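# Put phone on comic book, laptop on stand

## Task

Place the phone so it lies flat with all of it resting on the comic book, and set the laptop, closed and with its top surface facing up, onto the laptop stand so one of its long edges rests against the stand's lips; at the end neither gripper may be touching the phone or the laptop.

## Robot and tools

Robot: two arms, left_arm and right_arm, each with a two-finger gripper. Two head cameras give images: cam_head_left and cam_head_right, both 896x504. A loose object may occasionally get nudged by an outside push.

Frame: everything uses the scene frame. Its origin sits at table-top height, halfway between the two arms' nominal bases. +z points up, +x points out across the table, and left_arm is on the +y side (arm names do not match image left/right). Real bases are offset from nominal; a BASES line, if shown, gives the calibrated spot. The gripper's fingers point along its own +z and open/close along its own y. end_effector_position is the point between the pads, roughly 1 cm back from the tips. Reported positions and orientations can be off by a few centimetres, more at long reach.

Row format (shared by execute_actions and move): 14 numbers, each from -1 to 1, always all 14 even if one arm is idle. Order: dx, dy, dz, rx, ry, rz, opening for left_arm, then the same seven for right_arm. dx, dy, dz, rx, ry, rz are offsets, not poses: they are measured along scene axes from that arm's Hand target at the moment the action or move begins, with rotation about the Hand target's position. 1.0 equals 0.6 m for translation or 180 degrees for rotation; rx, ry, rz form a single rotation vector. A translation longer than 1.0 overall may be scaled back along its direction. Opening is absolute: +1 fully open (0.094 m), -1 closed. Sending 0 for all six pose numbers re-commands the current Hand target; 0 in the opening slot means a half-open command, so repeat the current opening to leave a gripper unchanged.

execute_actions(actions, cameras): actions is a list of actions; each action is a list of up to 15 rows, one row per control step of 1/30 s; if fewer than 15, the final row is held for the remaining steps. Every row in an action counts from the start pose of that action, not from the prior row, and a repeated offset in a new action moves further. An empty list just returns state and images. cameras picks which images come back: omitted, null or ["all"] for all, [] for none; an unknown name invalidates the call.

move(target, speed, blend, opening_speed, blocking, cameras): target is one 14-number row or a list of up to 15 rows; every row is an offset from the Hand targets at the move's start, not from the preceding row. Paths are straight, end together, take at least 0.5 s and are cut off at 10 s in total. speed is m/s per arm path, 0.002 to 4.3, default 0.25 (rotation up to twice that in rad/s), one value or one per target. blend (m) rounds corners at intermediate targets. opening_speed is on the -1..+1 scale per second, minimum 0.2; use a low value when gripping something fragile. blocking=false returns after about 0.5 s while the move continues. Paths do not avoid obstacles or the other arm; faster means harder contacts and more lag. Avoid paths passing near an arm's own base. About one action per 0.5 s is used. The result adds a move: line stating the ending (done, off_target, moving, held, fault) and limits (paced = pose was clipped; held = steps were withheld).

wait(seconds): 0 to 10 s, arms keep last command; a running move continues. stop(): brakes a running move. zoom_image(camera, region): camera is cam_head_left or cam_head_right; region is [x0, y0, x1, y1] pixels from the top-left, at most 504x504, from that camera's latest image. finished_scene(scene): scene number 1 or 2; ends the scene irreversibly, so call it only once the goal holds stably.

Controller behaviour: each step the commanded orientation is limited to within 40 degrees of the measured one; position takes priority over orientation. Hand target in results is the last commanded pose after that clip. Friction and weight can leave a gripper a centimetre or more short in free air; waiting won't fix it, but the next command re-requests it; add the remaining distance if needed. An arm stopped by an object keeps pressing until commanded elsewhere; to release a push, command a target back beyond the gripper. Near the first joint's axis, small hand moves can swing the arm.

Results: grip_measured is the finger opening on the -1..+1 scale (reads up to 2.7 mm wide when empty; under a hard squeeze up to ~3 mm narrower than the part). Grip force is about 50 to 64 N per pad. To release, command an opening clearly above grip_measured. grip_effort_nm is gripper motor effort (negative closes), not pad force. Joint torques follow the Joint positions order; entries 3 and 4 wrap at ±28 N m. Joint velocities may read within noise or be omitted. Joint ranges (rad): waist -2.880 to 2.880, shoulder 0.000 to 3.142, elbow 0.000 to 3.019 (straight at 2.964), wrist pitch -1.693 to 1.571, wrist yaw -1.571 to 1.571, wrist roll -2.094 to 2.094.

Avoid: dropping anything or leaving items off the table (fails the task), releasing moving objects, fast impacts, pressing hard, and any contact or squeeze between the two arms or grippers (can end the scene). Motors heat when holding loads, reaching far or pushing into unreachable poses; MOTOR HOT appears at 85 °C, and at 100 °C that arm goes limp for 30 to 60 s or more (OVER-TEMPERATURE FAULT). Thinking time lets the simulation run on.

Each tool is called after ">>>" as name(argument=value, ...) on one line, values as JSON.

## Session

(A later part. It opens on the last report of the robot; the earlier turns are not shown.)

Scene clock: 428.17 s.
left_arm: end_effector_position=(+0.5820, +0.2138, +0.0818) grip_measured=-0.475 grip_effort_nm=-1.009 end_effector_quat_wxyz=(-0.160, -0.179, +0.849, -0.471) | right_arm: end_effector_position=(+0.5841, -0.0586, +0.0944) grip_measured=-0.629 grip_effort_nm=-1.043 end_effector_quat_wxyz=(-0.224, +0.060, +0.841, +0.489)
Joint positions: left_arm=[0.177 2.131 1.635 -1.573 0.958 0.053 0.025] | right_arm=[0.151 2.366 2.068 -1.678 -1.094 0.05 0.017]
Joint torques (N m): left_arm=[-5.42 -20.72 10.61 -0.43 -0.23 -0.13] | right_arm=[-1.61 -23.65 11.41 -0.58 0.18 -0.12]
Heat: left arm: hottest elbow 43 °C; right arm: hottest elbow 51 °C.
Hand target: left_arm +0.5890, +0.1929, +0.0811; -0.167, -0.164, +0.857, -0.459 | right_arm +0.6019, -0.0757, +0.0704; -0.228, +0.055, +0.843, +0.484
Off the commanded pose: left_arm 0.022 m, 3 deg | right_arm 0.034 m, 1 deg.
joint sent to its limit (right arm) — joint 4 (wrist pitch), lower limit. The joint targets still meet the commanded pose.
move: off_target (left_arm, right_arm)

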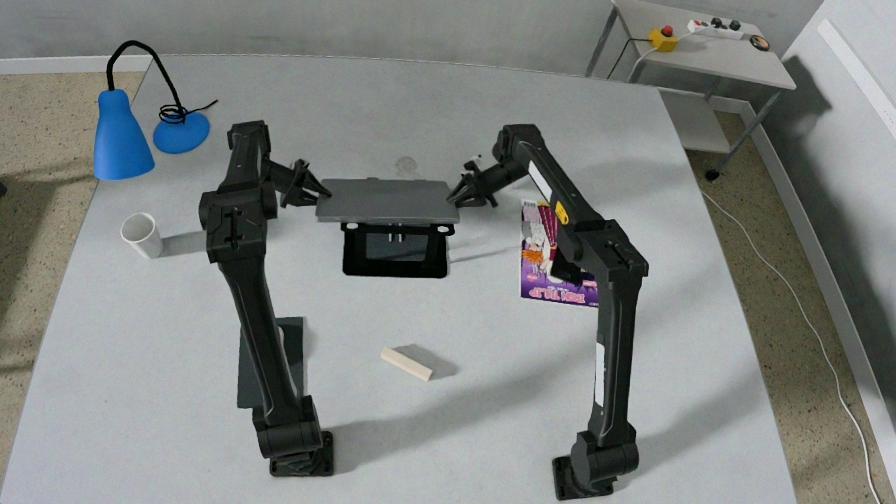

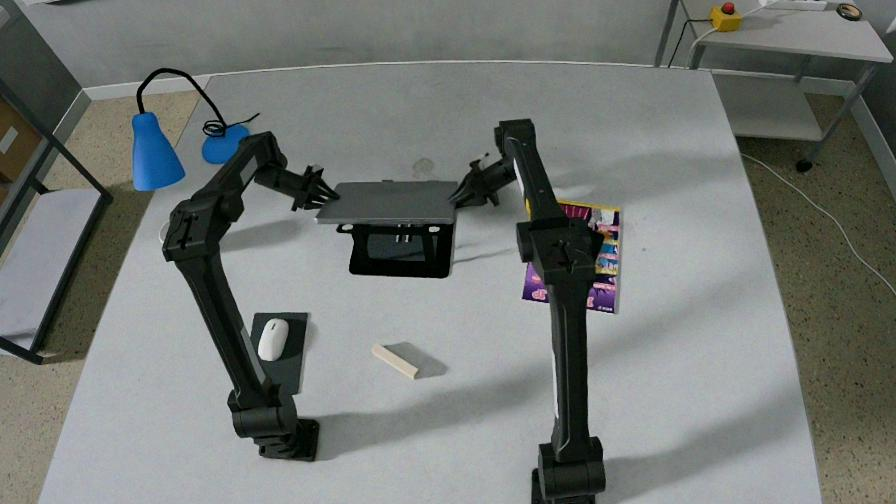

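>>> move(target=[[0.01,0,-0.035,0,0.0,0,-1,0.01,0,-0.03,0,0.0,0,-1]], speed=0.04)

>>> zoom_image(camera="cam_head_left", region=[290, 150, 490, 280])

>>> zoom_image(camera="cam_head_right", region=[290, 150, 490, 280])

Scene clock: 432.77 s.
left_arm: end_effector_position=(+0.5888, +0.2104, +0.0762) grip_measured=-0.475 grip_effort_nm=-1.009 end_effector_quat_wxyz=(-0.154, -0.180, +0.848, -0.475) | right_arm: end_effector_position=(+0.5929, -0.0616, +0.0885) grip_measured=-0.629 grip_effort_nm=-1.038 end_effector_quat_wxyz=(-0.218, +0.058, +0.841, +0.492)
Joint positions: left_arm=[0.171 2.143 1.641 -1.544 0.971 0.036 0.025] | right_arm=[0.144 2.392 2.102 -1.68 -1.095 0.041 0.017]
Joint torques (N m): left_arm=[-4.13 -18.61 10.8 0.09 -0.68 -0.05] | right_arm=[-1.14 -22.42 11.17 -0.5 0.27 -0.14]
Heat: left arm: hottest elbow 43 °C; right arm: hottest elbow 52 °C.
Hand target: left_arm +0.5951, +0.1929, +0.0603; -0.167, -0.164, +0.857, -0.459 | right_arm +0.6079, -0.0756, +0.0525; -0.228, +0.055, +0.843, +0.484
Off the commanded pose: left_arm 0.025 m, 3 deg | right_arm 0.042 m, 1 deg.
joint sent to its limit (right arm) — joint 4 (wrist pitch), lower limit. The joint targets are off in position, not in orientation.
move: off_target (left_arm, right_arm)

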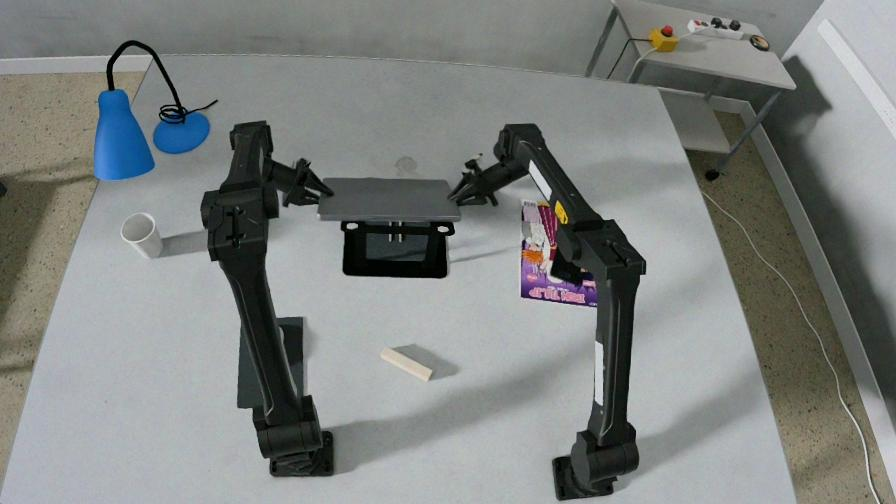

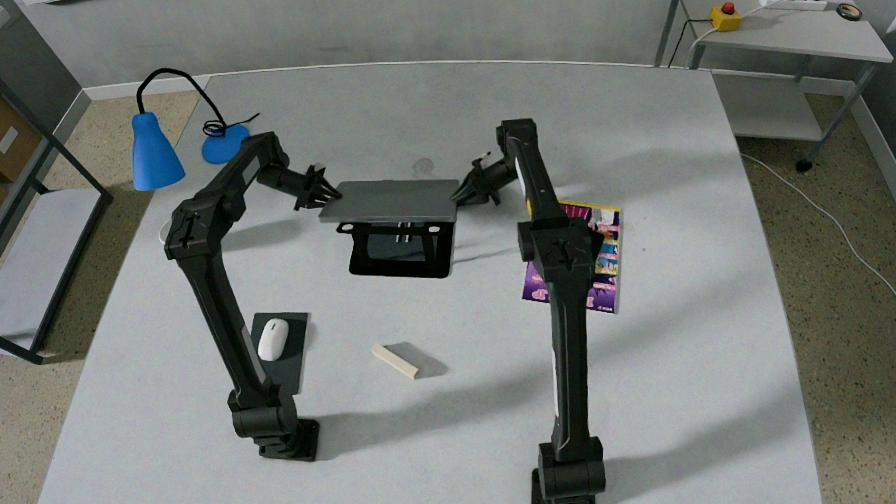

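Scaled by 2.520.

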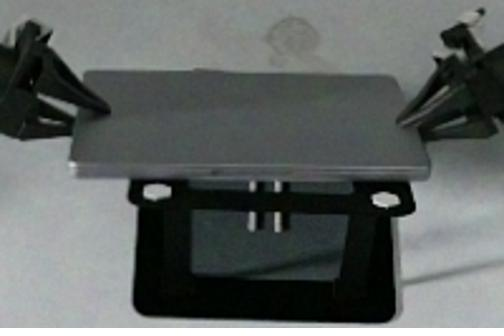

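Scaled by 2.520.

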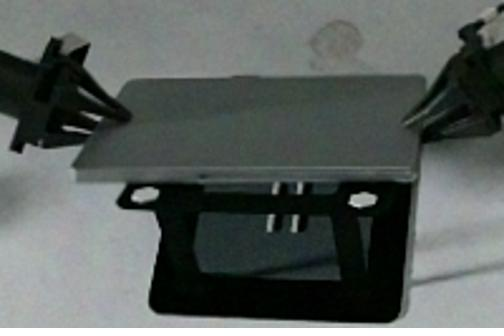

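>>> move(target=[[0.02,0,-0.02,0,0.0,0,-1,0.02,0,-0.015,0,0.0,0,-1]], speed=0.04)

>>> zoom_image(camera="cam_head_left", region=[290, 150, 490, 280])

>>> zoom_image(camera="cam_head_right", region=[290, 150, 490, 280])

Scene clock: 437.37 s.
left_arm: end_effector_position=(+0.5968, +0.2098, +0.0721) grip_measured=-0.475 grip_effort_nm=-1.009 end_effector_quat_wxyz=(-0.152, -0.178, +0.848, -0.476) | right_arm: end_effector_position=(+0.5999, -0.0624, +0.0861) grip_measured=-0.629 grip_effort_nm=-1.033 end_effector_quat_wxyz=(-0.212, +0.056, +0.842, +0.492)
Joint positions: left_arm=[0.167 2.165 1.668 -1.543 0.974 0.033 0.025] | right_arm=[0.142 2.41 2.131 -1.68 -1.094 0.042 0.017]
Joint torques (N m): left_arm=[-4.48 -18.14 12.22 0.05 -0.74 -0.03] | right_arm=[-1.2 -21.42 12.26 -0.5 0.21 -0.07]
Heat: left arm: hottest elbow 42 °C; right arm: hottest elbow 52 °C.
Hand target: left_arm +0.6071, +0.1928, +0.0482; -0.167, -0.164, +0.857, -0.459 | right_arm +0.6199, -0.0757, +0.0435; -0.228, +0.056, +0.843, +0.484
Off the commanded pose: left_arm 0.031 m, 3 deg | right_arm 0.049 m, 2 deg.
joint sent to its limit (right arm) — joint 4 (wrist pitch), lower limit. The joint targets are off in position, not in orientation.
move: off_target (left_arm, right_arm)

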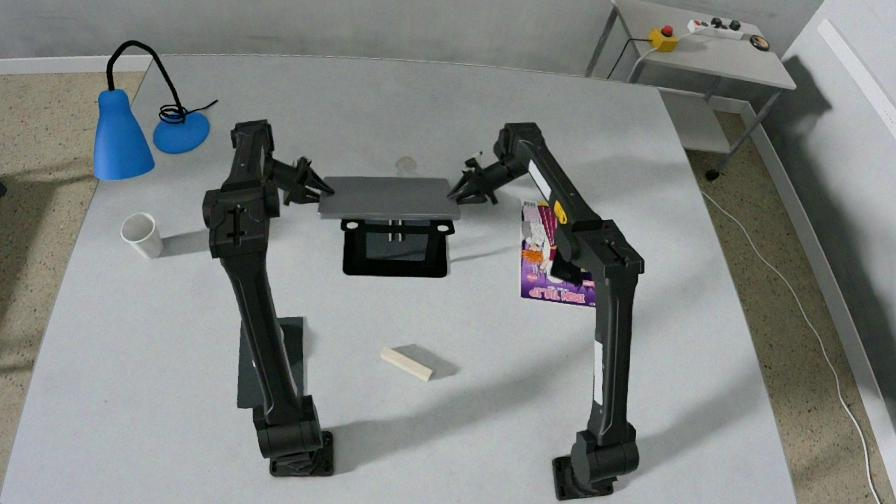

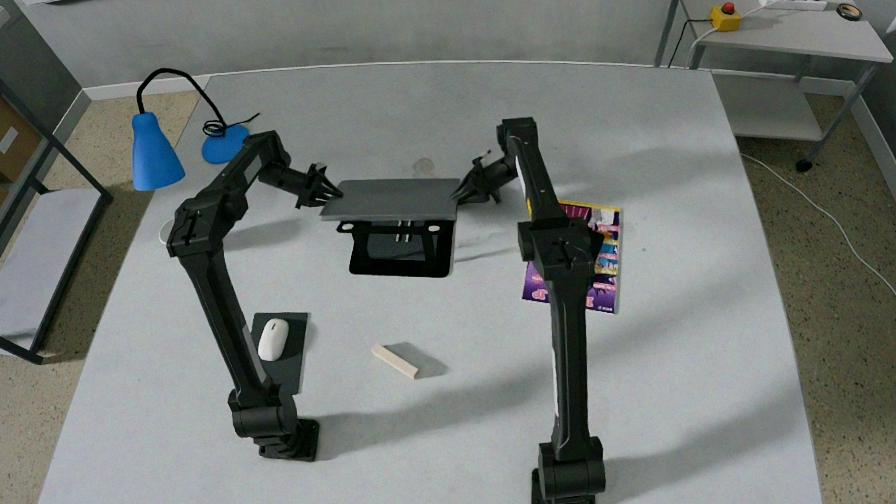

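Scaled by 2.520.

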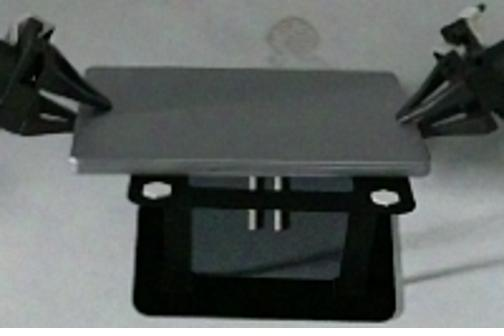

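Scaled by 2.520.

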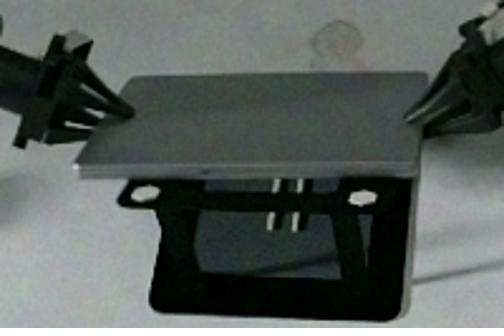

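>>> move(target=[[0.035,0,-0.015,0,0.0,0,-1,0.01,0,-0.01,0,0.0,0,-1]], speed=0.04)

>>> zoom_image(camera="cam_head_left", region=[290, 150, 490, 280])

>>> zoom_image(camera="cam_head_right", region=[290, 150, 490, 280])

Scene clock: 444.47 s.
left_arm: end_effector_position=(+0.6137, +0.2102, +0.0695) grip_measured=-0.475 grip_effort_nm=-1.009 end_effector_quat_wxyz=(-0.154, -0.176, +0.848, -0.476) | right_arm: end_effector_position=(+0.6089, -0.0612, +0.0866) grip_measured=-0.629 grip_effort_nm=-1.038 end_effector_quat_wxyz=(-0.208, +0.059, +0.843, +0.493)
Joint positions: left_arm=[0.162 2.211 1.744 -1.574 0.975 0.034 0.025] | right_arm=[0.141 2.429 2.171 -1.68 -1.095 0.061 0.017]
Joint torques (N m): left_arm=[-4.25 -17.03 12.83 0.62 -0.7 -0.17] | right_arm=[-1.2 -21.54 11.89 -0.44 0.24 -0.21]
Heat: left arm: hottest elbow 42 °C; right arm: hottest elbow 52 °C.
Hand target: left_arm +0.6280, +0.1929, +0.0393; -0.167, -0.164, +0.857, -0.459 | right_arm +0.6258, -0.0755, +0.0375; -0.228, +0.055, +0.843, +0.484
Off the commanded pose: left_arm 0.038 m, 3 deg | right_arm 0.054 m, 2 deg.
joint sent to its limit (right arm) — joint 4 (wrist pitch), lower limit. The joint targets are off in position, not in orientation.
move: off_target (left_arm, right_arm)

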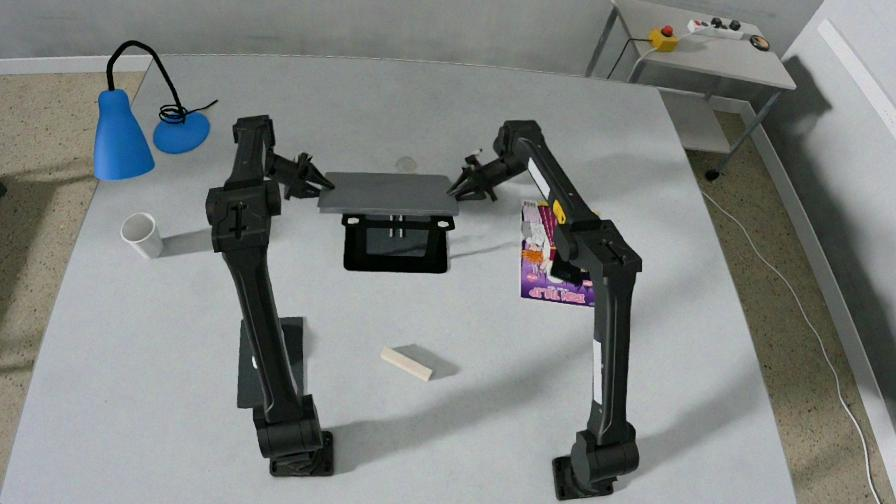

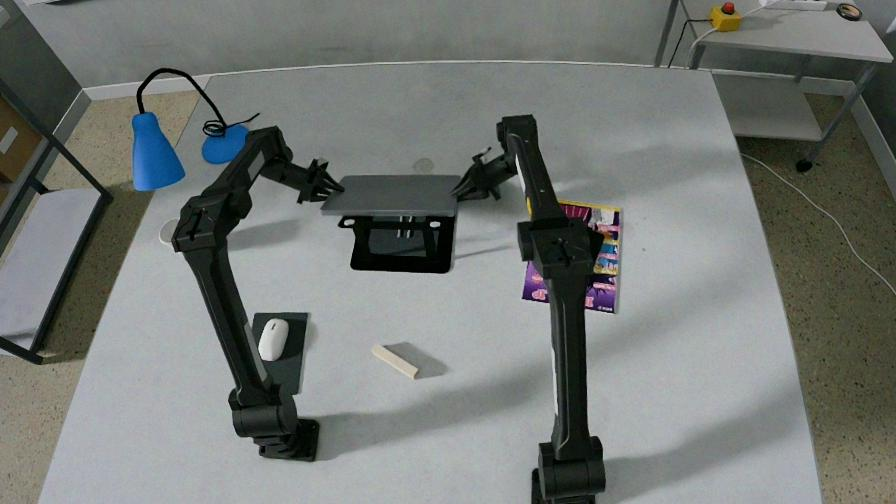

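Scaled by 2.520.

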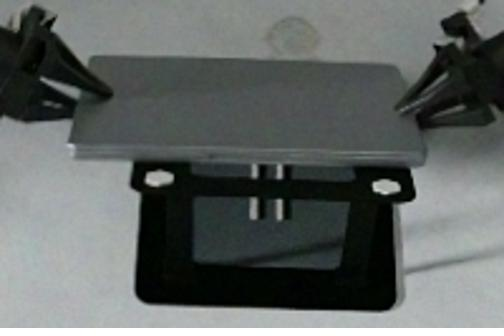

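Scaled by 2.520.

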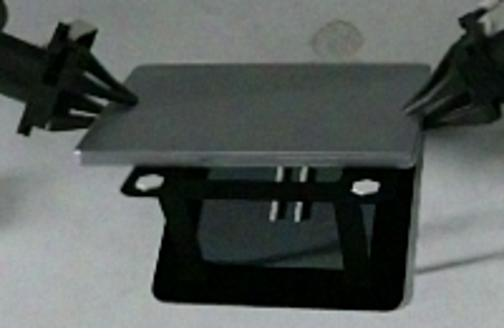

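>>> move(target=[[-0.012,0.02,0.045,0,0.0,0,-1,-0.015,0.018,0.065,0,0.0,0,-1],[-0.012,0.02,0.045,0,0.0,0,-0.25,-0.015,0.018,0.065,0,0.0,0,-0.4]], speed=0.05, opening_speed=0.25)

>>> zoom_image(camera="cam_head_left", region=[290, 150, 490, 280])

>>> zoom_image(camera="cam_head_right", region=[290, 150, 490, 280])

Scene clock: 453.90 s.
left_arm: end_effector_position=(+0.6112, +0.2115, +0.0705) grip_measured=-0.253 grip_effort_nm=0.125 end_effector_quat_wxyz=(-0.164, -0.170, +0.854, -0.464) | right_arm: end_effector_position=(+0.6088, -0.0619, +0.0859) grip_measured=-0.401 grip_effort_nm=0.056 end_effector_quat_wxyz=(-0.214, +0.068, +0.843, +0.488)
Joint positions: left_arm=[0.16 2.217 1.763 -1.612 0.944 0.053 0.035] | right_arm=[0.141 2.429 2.171 -1.68 -1.09 0.083 0.028]
Joint torques (N m): left_arm=[-2.32 -20.42 12.14 -0.77 0.15 0.01] | right_arm=[-0.09 -26.81 10.39 -0.47 -0.2 0.05]
Heat: left arm: hottest elbow 42 °C; right arm: hottest elbow 51 °C.
Hand target: left_arm +0.6208, +0.2048, +0.0663; -0.167, -0.164, +0.857, -0.459 | right_arm +0.6169, -0.0649, +0.0764; -0.228, +0.055, +0.843, +0.484
Off the commanded pose: left_arm 0.012 m, 1 deg | right_arm 0.013 m, 2 deg.
joint sent to its limit (right arm) — joint 4 (wrist pitch), lower limit. The joint targets still meet the commanded pose.
move: off_target (left_arm, right_arm); target 2's new opening was sent with right_arm's hand 0.013 m and 2 deg from that target

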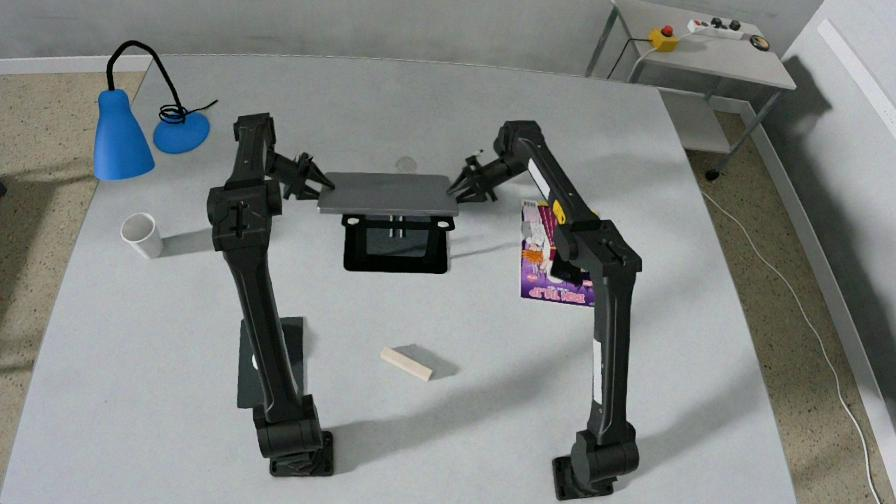

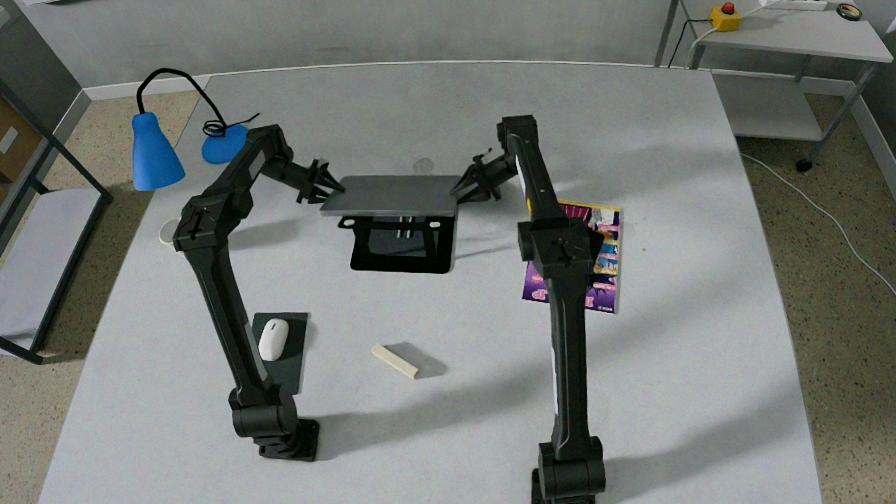

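Scaled by 2.520.

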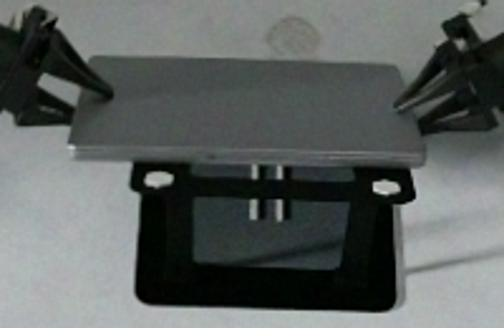

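Scaled by 2.520.

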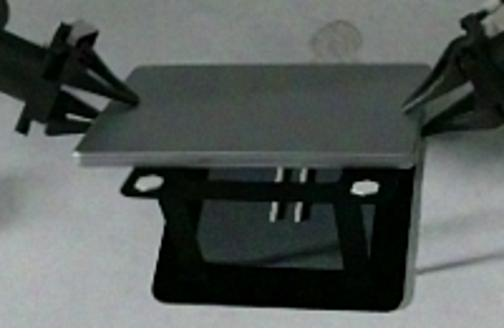

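>>> move(target=[[0,0,0,0,0,0,-0.05,0,0,0,0,0,0,-0.18],[0.016,0.11,0.065,0,0,0,-0.05,0.035,-0.11,0.058,0,0,0,-0.18]], speed=0.06, opening_speed=0.3)

>>> zoom_image(camera="cam_head_left", region=[290, 150, 490, 280])

>>> zoom_image(camera="cam_head_right", region=[290, 150, 490, 280])

Scene clock: 460.23 s.
left_arm: end_effector_position=(+0.6122, +0.2590, +0.0724) grip_measured=-0.052 grip_effort_nm=0.125 end_effector_quat_wxyz=(-0.161, -0.196, +0.855, -0.452) | right_arm: end_effector_position=(+0.6284, -0.1258, +0.0931) grip_measured=-0.181 grip_effort_nm=0.071 end_effector_quat_wxyz=(-0.183, +0.101, +0.849, +0.485)
Joint positions: left_arm=[0.233 2.234 1.807 -1.667 0.899 0.068 0.045] | right_arm=[0.047 2.411 2.171 -1.68 -1.057 0.083 0.038]
Joint torques (N m): left_arm=[-0.44 -26.05 13.75 -1.05 0.3 0.01] | right_arm=[-0.21 -30.21 10.18 -0.44 -0.42 0.1]
Heat: left arm: hottest elbow 42 °C; right arm: hottest elbow 50 °C.
Hand target: left_arm +0.6305, +0.2709, +0.1052; -0.167, -0.164, +0.857, -0.459 | right_arm +0.6379, -0.1309, +0.1111; -0.228, +0.056, +0.843, +0.484
Off the commanded pose: left_arm 0.039 m, 4 deg | right_arm 0.021 m, 7 deg.
joint sent to its limit (left arm) — joint 4 (wrist pitch), lower limit. The joint targets are off in orientation, not in position.
joint sent to its limit (right arm) — joint 4 (wrist pitch), lower limit. The joint targets are off in orientation, not in position.
move: off_target (left_arm, right_arm)

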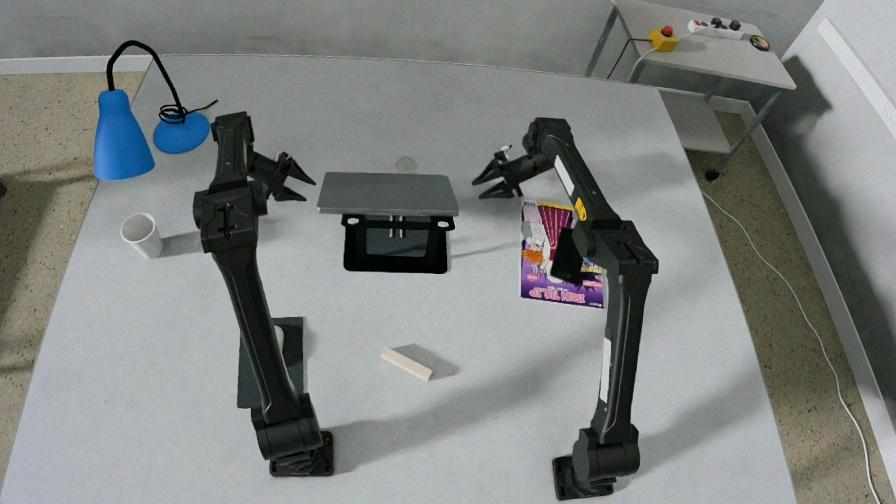

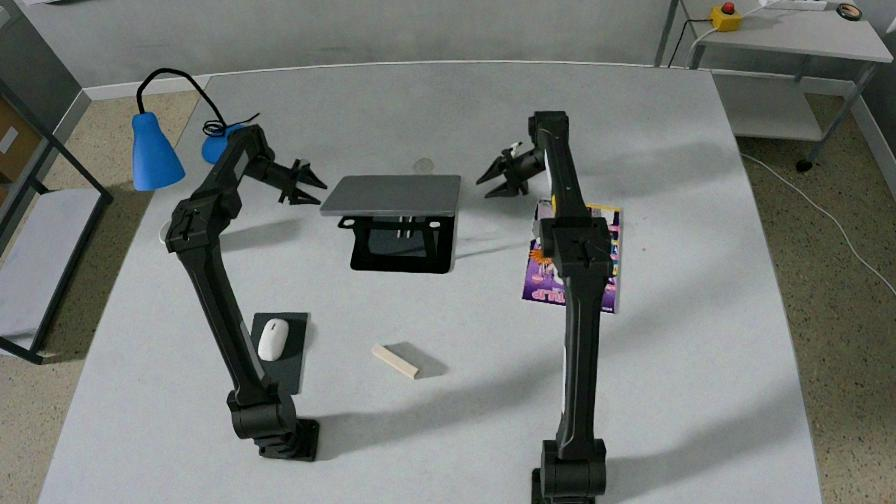

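Scaled by 2.520.

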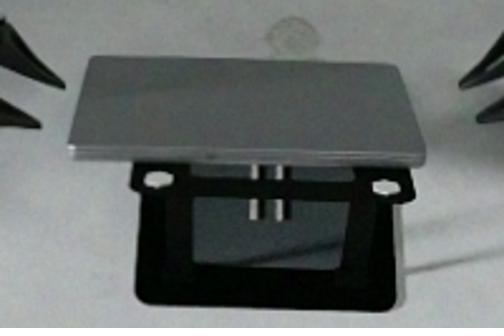

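Scaled by 2.520.

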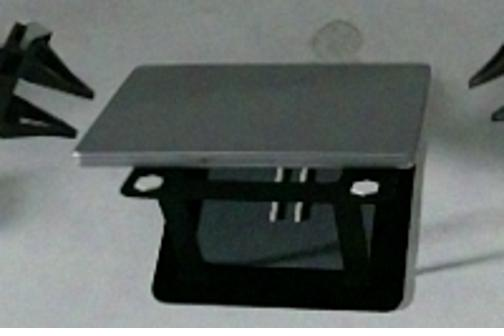

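>>> move(target=[[-0.03,0.1,0.27,0,0,0,-1,-0.05,-0.1,0.22,0,0,0,-1],[-0.33,-0.05,0.32,0.044,-0.069,0.225,-1,-0.35,-0.25,0.32,0,0,0,-1],[-0.517,-0.268,0.241,0.0885,-0.1381,0.4506,-1,-0.58,-0.3,0.28,0,0,0,-1]], speed=[0.14,0.25,0.2], blend=0.04)

>>> zoom_image(camera="cam_head_left", region=[290, 150, 490, 280])

>>> zoom_image(camera="cam_head_right", region=[290, 150, 490, 280])

Scene clock: 478.90 s.
left_arm: end_effector_position=(+0.3218, +0.1141, +0.2527) grip_measured=-0.981 grip_effort_nm=-1.004 end_effector_quat_wxyz=(-0.366, +0.602, -0.607, +0.368) | right_arm: end_effector_position=(+0.2956, -0.3082, +0.2808) grip_measured=-0.991 grip_effort_nm=-0.491 end_effector_quat_wxyz=(+0.003, +0.172, +0.892, +0.418)
Joint positions: left_arm=[-0.77 0.596 0.531 -0.547 -0.637 -1.964 0.001] | right_arm=[-0.405 1.238 1.117 -1.68 -0.838 -0.123 0]
Joint torques (N m): left_arm=[-2.26 -0.97 11.28 1.43 -0.4 0.03] | right_arm=[-0.32 -11.05 7.23 -0.27 -0.36 0.04]
Heat: left arm: hottest elbow 43 °C; right arm: hottest elbow 48 °C.
Hand target: left_arm +0.3203, +0.1100, +0.2499; -0.362, +0.601, -0.611, +0.366 | right_arm +0.2898, -0.3109, +0.2790; -0.228, +0.056, +0.843, +0.484
Off the commanded pose: left_arm 0.005 m, 1 deg | right_arm 0.007 m, 31 deg.
joint sent to its limit (right arm) — joint 4 (wrist pitch), lower limit. The joint targets are off in orientation, not in position.
move: off_target (right_arm)

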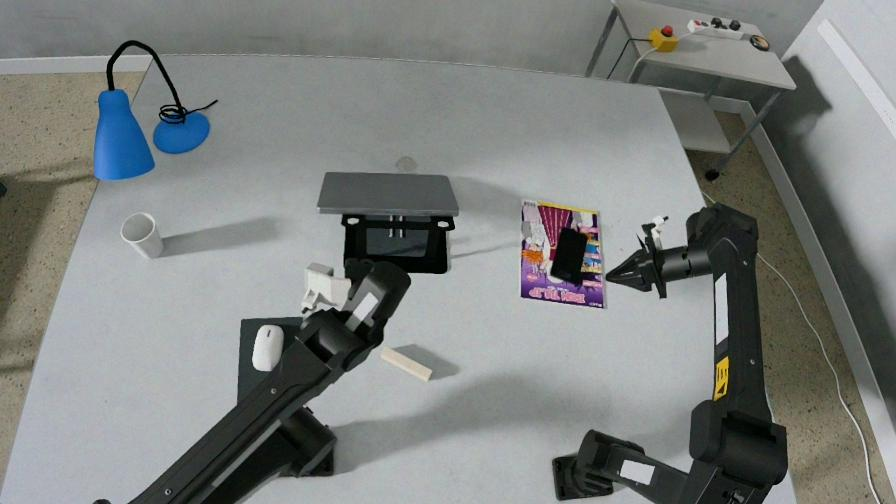

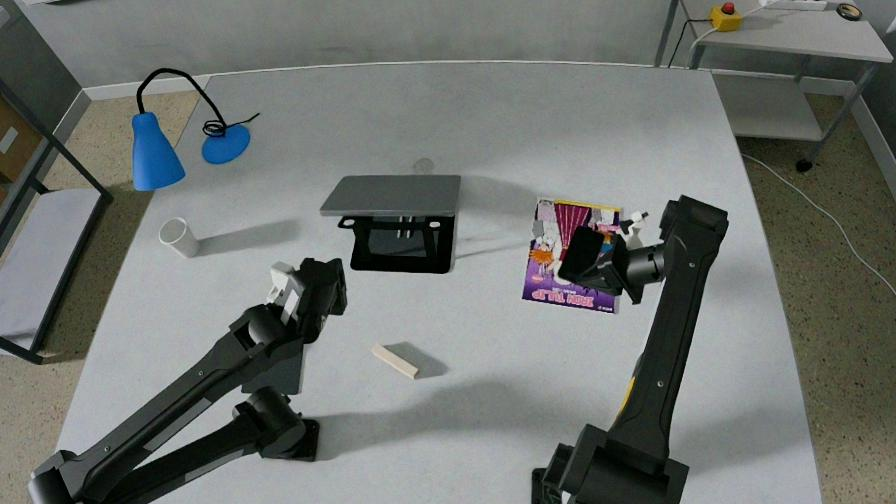

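Scaled by 2.520.

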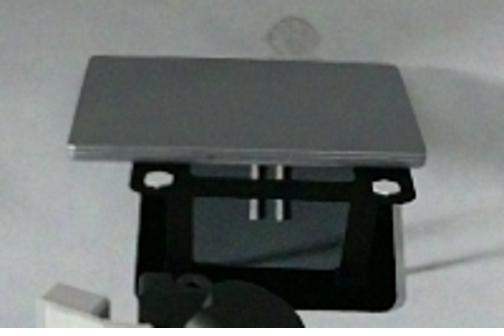

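Scaled by 2.520.

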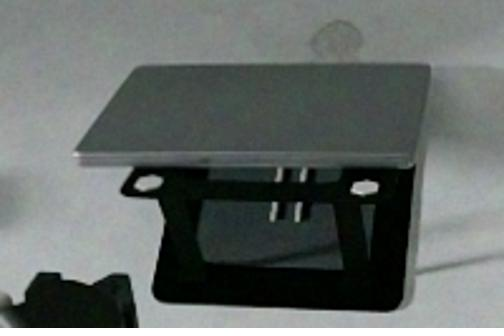

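>>> move(target=[[0.233,-0.042,-0.07,0,0,0,-1,0,0,0,0,0,0,-1],[0.3,-0.037,-0.128,0,0,0,-1,0,0,0,0,0,0,-1],[0.35,-0.035,-0.165,0,0,0,-1,0,0,0,0,0,0,-1]], speed=[0.15,0.07,0.04])

>>> zoom_image(camera="cam_head_left", region=[290, 150, 490, 280])

>>> zoom_image(camera="cam_head_right", region=[290, 150, 490, 280])

Scene clock: 486.67 s.
left_arm: end_effector_position=(+0.5035, +0.0911, +0.1507) grip_measured=-0.981 grip_effort_nm=-0.999 end_effector_quat_wxyz=(-0.360, +0.600, -0.612, +0.368) | right_arm: end_effector_position=(+0.2956, -0.3082, +0.2807) grip_measured=-0.991 grip_effort_nm=-0.491 end_effector_quat_wxyz=(+0.003, +0.171, +0.892, +0.418)
Joint positions: left_arm=[-0.46 1.329 0.631 0.172 -0.36 -1.773 0.001] | right_arm=[-0.405 1.238 1.117 -1.68 -0.838 -0.123 0]
Joint torques (N m): left_arm=[0.03 -4.95 14.86 1.85 0.3 0.17] | right_arm=[-0.44 -11.05 7.28 -0.27 -0.37 0.03]
Heat: left arm: hottest elbow 42 °C; right arm: hottest elbow 46 °C.
Hand target: left_arm +0.5303, +0.0891, +0.1508; -0.362, +0.601, -0.611, +0.366 | right_arm +0.2898, -0.3109, +0.2790; -0.228, +0.055, +0.843, +0.484
Off the commanded pose: left_arm 0.027 m, 0 deg | right_arm 0.007 m, 31 deg.
joint sent to its limit (right arm) — joint 4 (wrist pitch), lower limit. The joint targets are off in orientation, not in position.
move: off_target (left_arm, right_arm)

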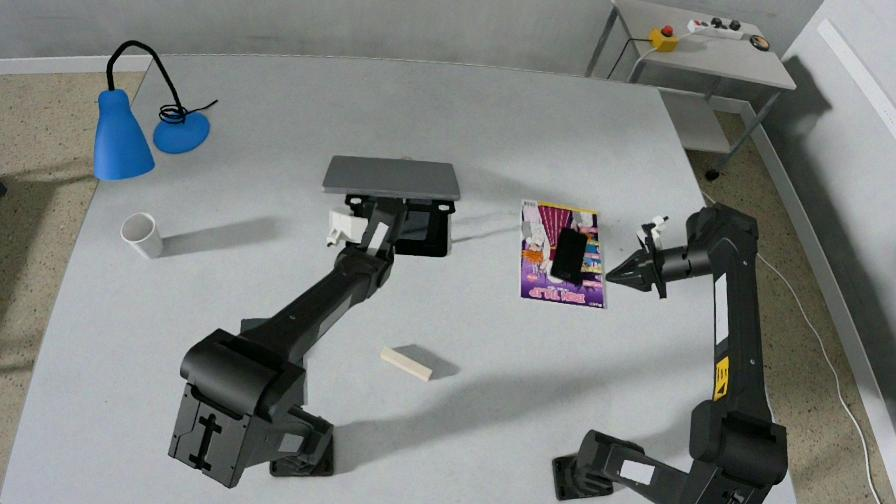

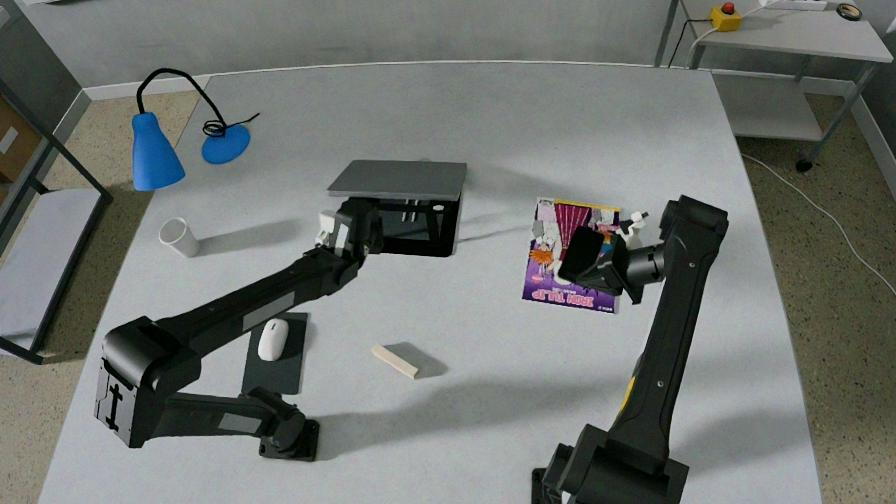

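Scaled by 2.520.

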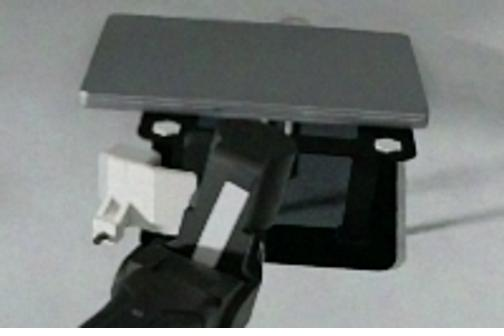

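Scaled by 2.520.

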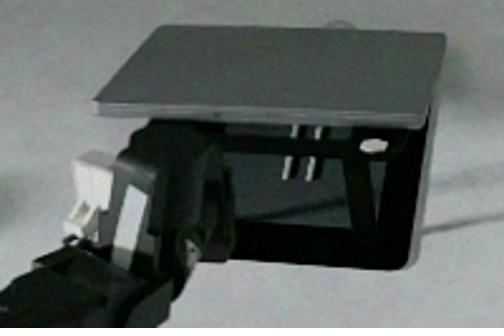

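>>> move(target=[[-0.08,-0.0,0.06,0,0,0,-1,0,0,0,0,0,0,-1],[-0.35,0.08,0.2,0,0,0,-1,0,0,0,0,0,0,-1]], speed=[0.08,0.2])

>>> zoom_image(camera="cam_head_left", region=[310, 140, 490, 270])

>>> zoom_image(camera="cam_head_right", region=[310, 140, 490, 270])

>>> zoom_image(camera="cam_head_left", region=[490, 180, 670, 320])

>>> zoom_image(camera="cam_head_left", region=[340, 140, 460, 190])

>>> zoom_image(camera="cam_head_right", region=[340, 145, 470, 195])

Scene clock: 502.97 s.
left_arm: end_effector_position=(+0.3223, +0.1406, +0.2652) grip_measured=-0.981 grip_effort_nm=-1.004 end_effector_quat_wxyz=(-0.365, +0.602, -0.612, +0.359) | right_arm: end_effector_position=(+0.2956, -0.3082, +0.2807) grip_measured=-0.991 grip_effort_nm=-0.491 end_effector_quat_wxyz=(+0.003, +0.171, +0.892, +0.418)
Joint positions: left_arm=[-0.655 0.533 0.55 -0.606 -0.542 -1.886 0.001] | right_arm=[-0.405 1.238 1.117 -1.68 -0.838 -0.123 0]
Joint torques (N m): left_arm=[-2.55 -1.96 12.19 1.13 -0.36 -0.06] | right_arm=[-0.32 -11.05 7.25 -0.25 -0.37 0.03]
Motor temperatures (°C): left_arm=[22 28 42 24 27 24 29] | right_arm=[26 40 44 25 24 23 27]
Heat: left arm: hottest elbow 42 °C; right arm: hottest elbow 44 °C.
Hand target: left_arm +0.3203, +0.1371, +0.2709; -0.362, +0.601, -0.611, +0.366 | right_arm +0.2898, -0.3109, +0.2790; -0.228, +0.056, +0.843, +0.484
Off the commanded pose: left_arm 0.007 m, 1 deg | right_arm 0.007 m, 31 deg.
joint sent to its limit (right arm) — joint 4 (wrist pitch), lower limit. The joint targets are off in orientation, not in position.
move: off_target (right_arm)

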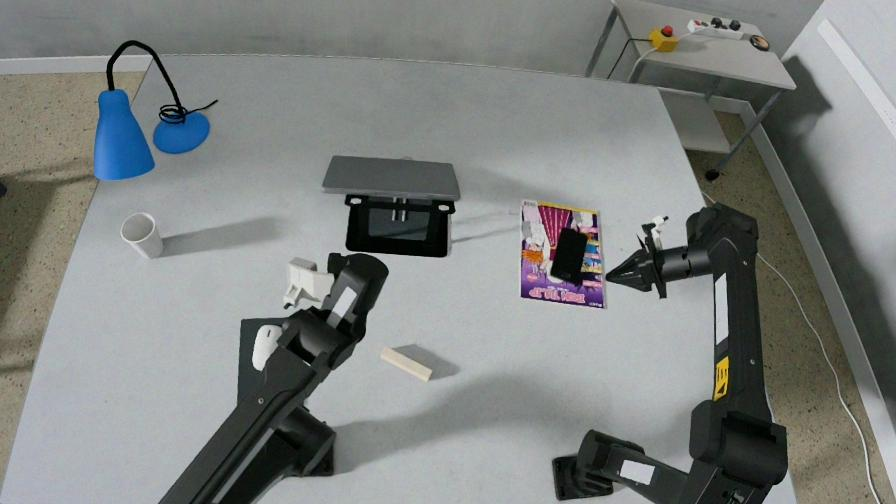

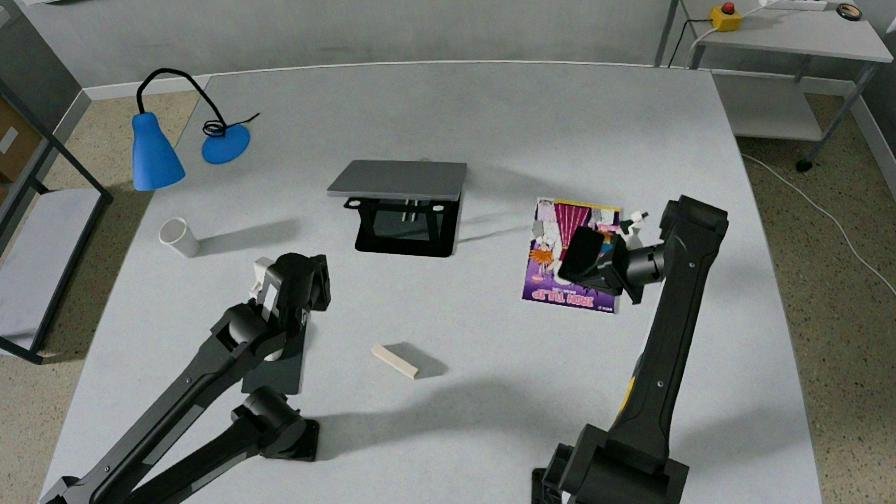

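Scaled by 2.800.

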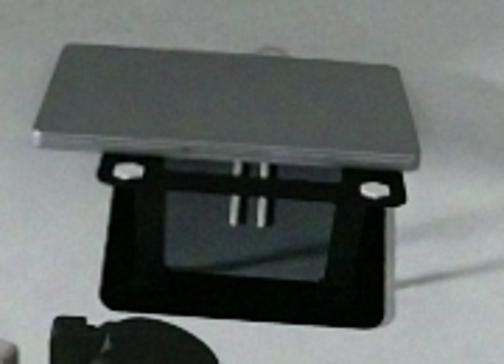

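Scaled by 2.800.

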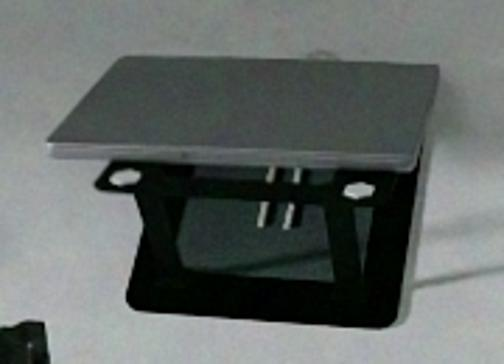

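Scaled by 2.800.

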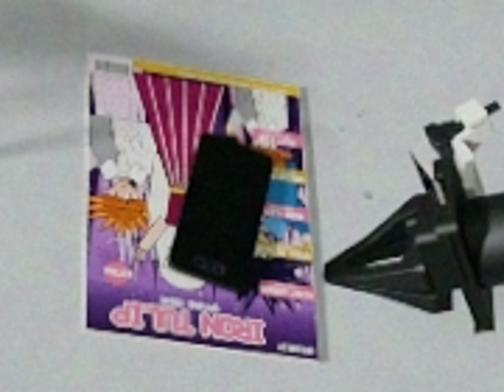

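Scaled by 4.200.

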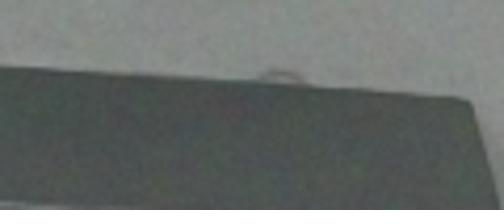

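Scaled by 3.877.

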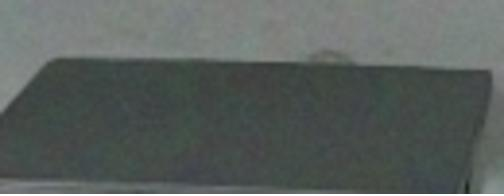

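>>> finished_scene(scene=2)

The scene is finished: the task was done.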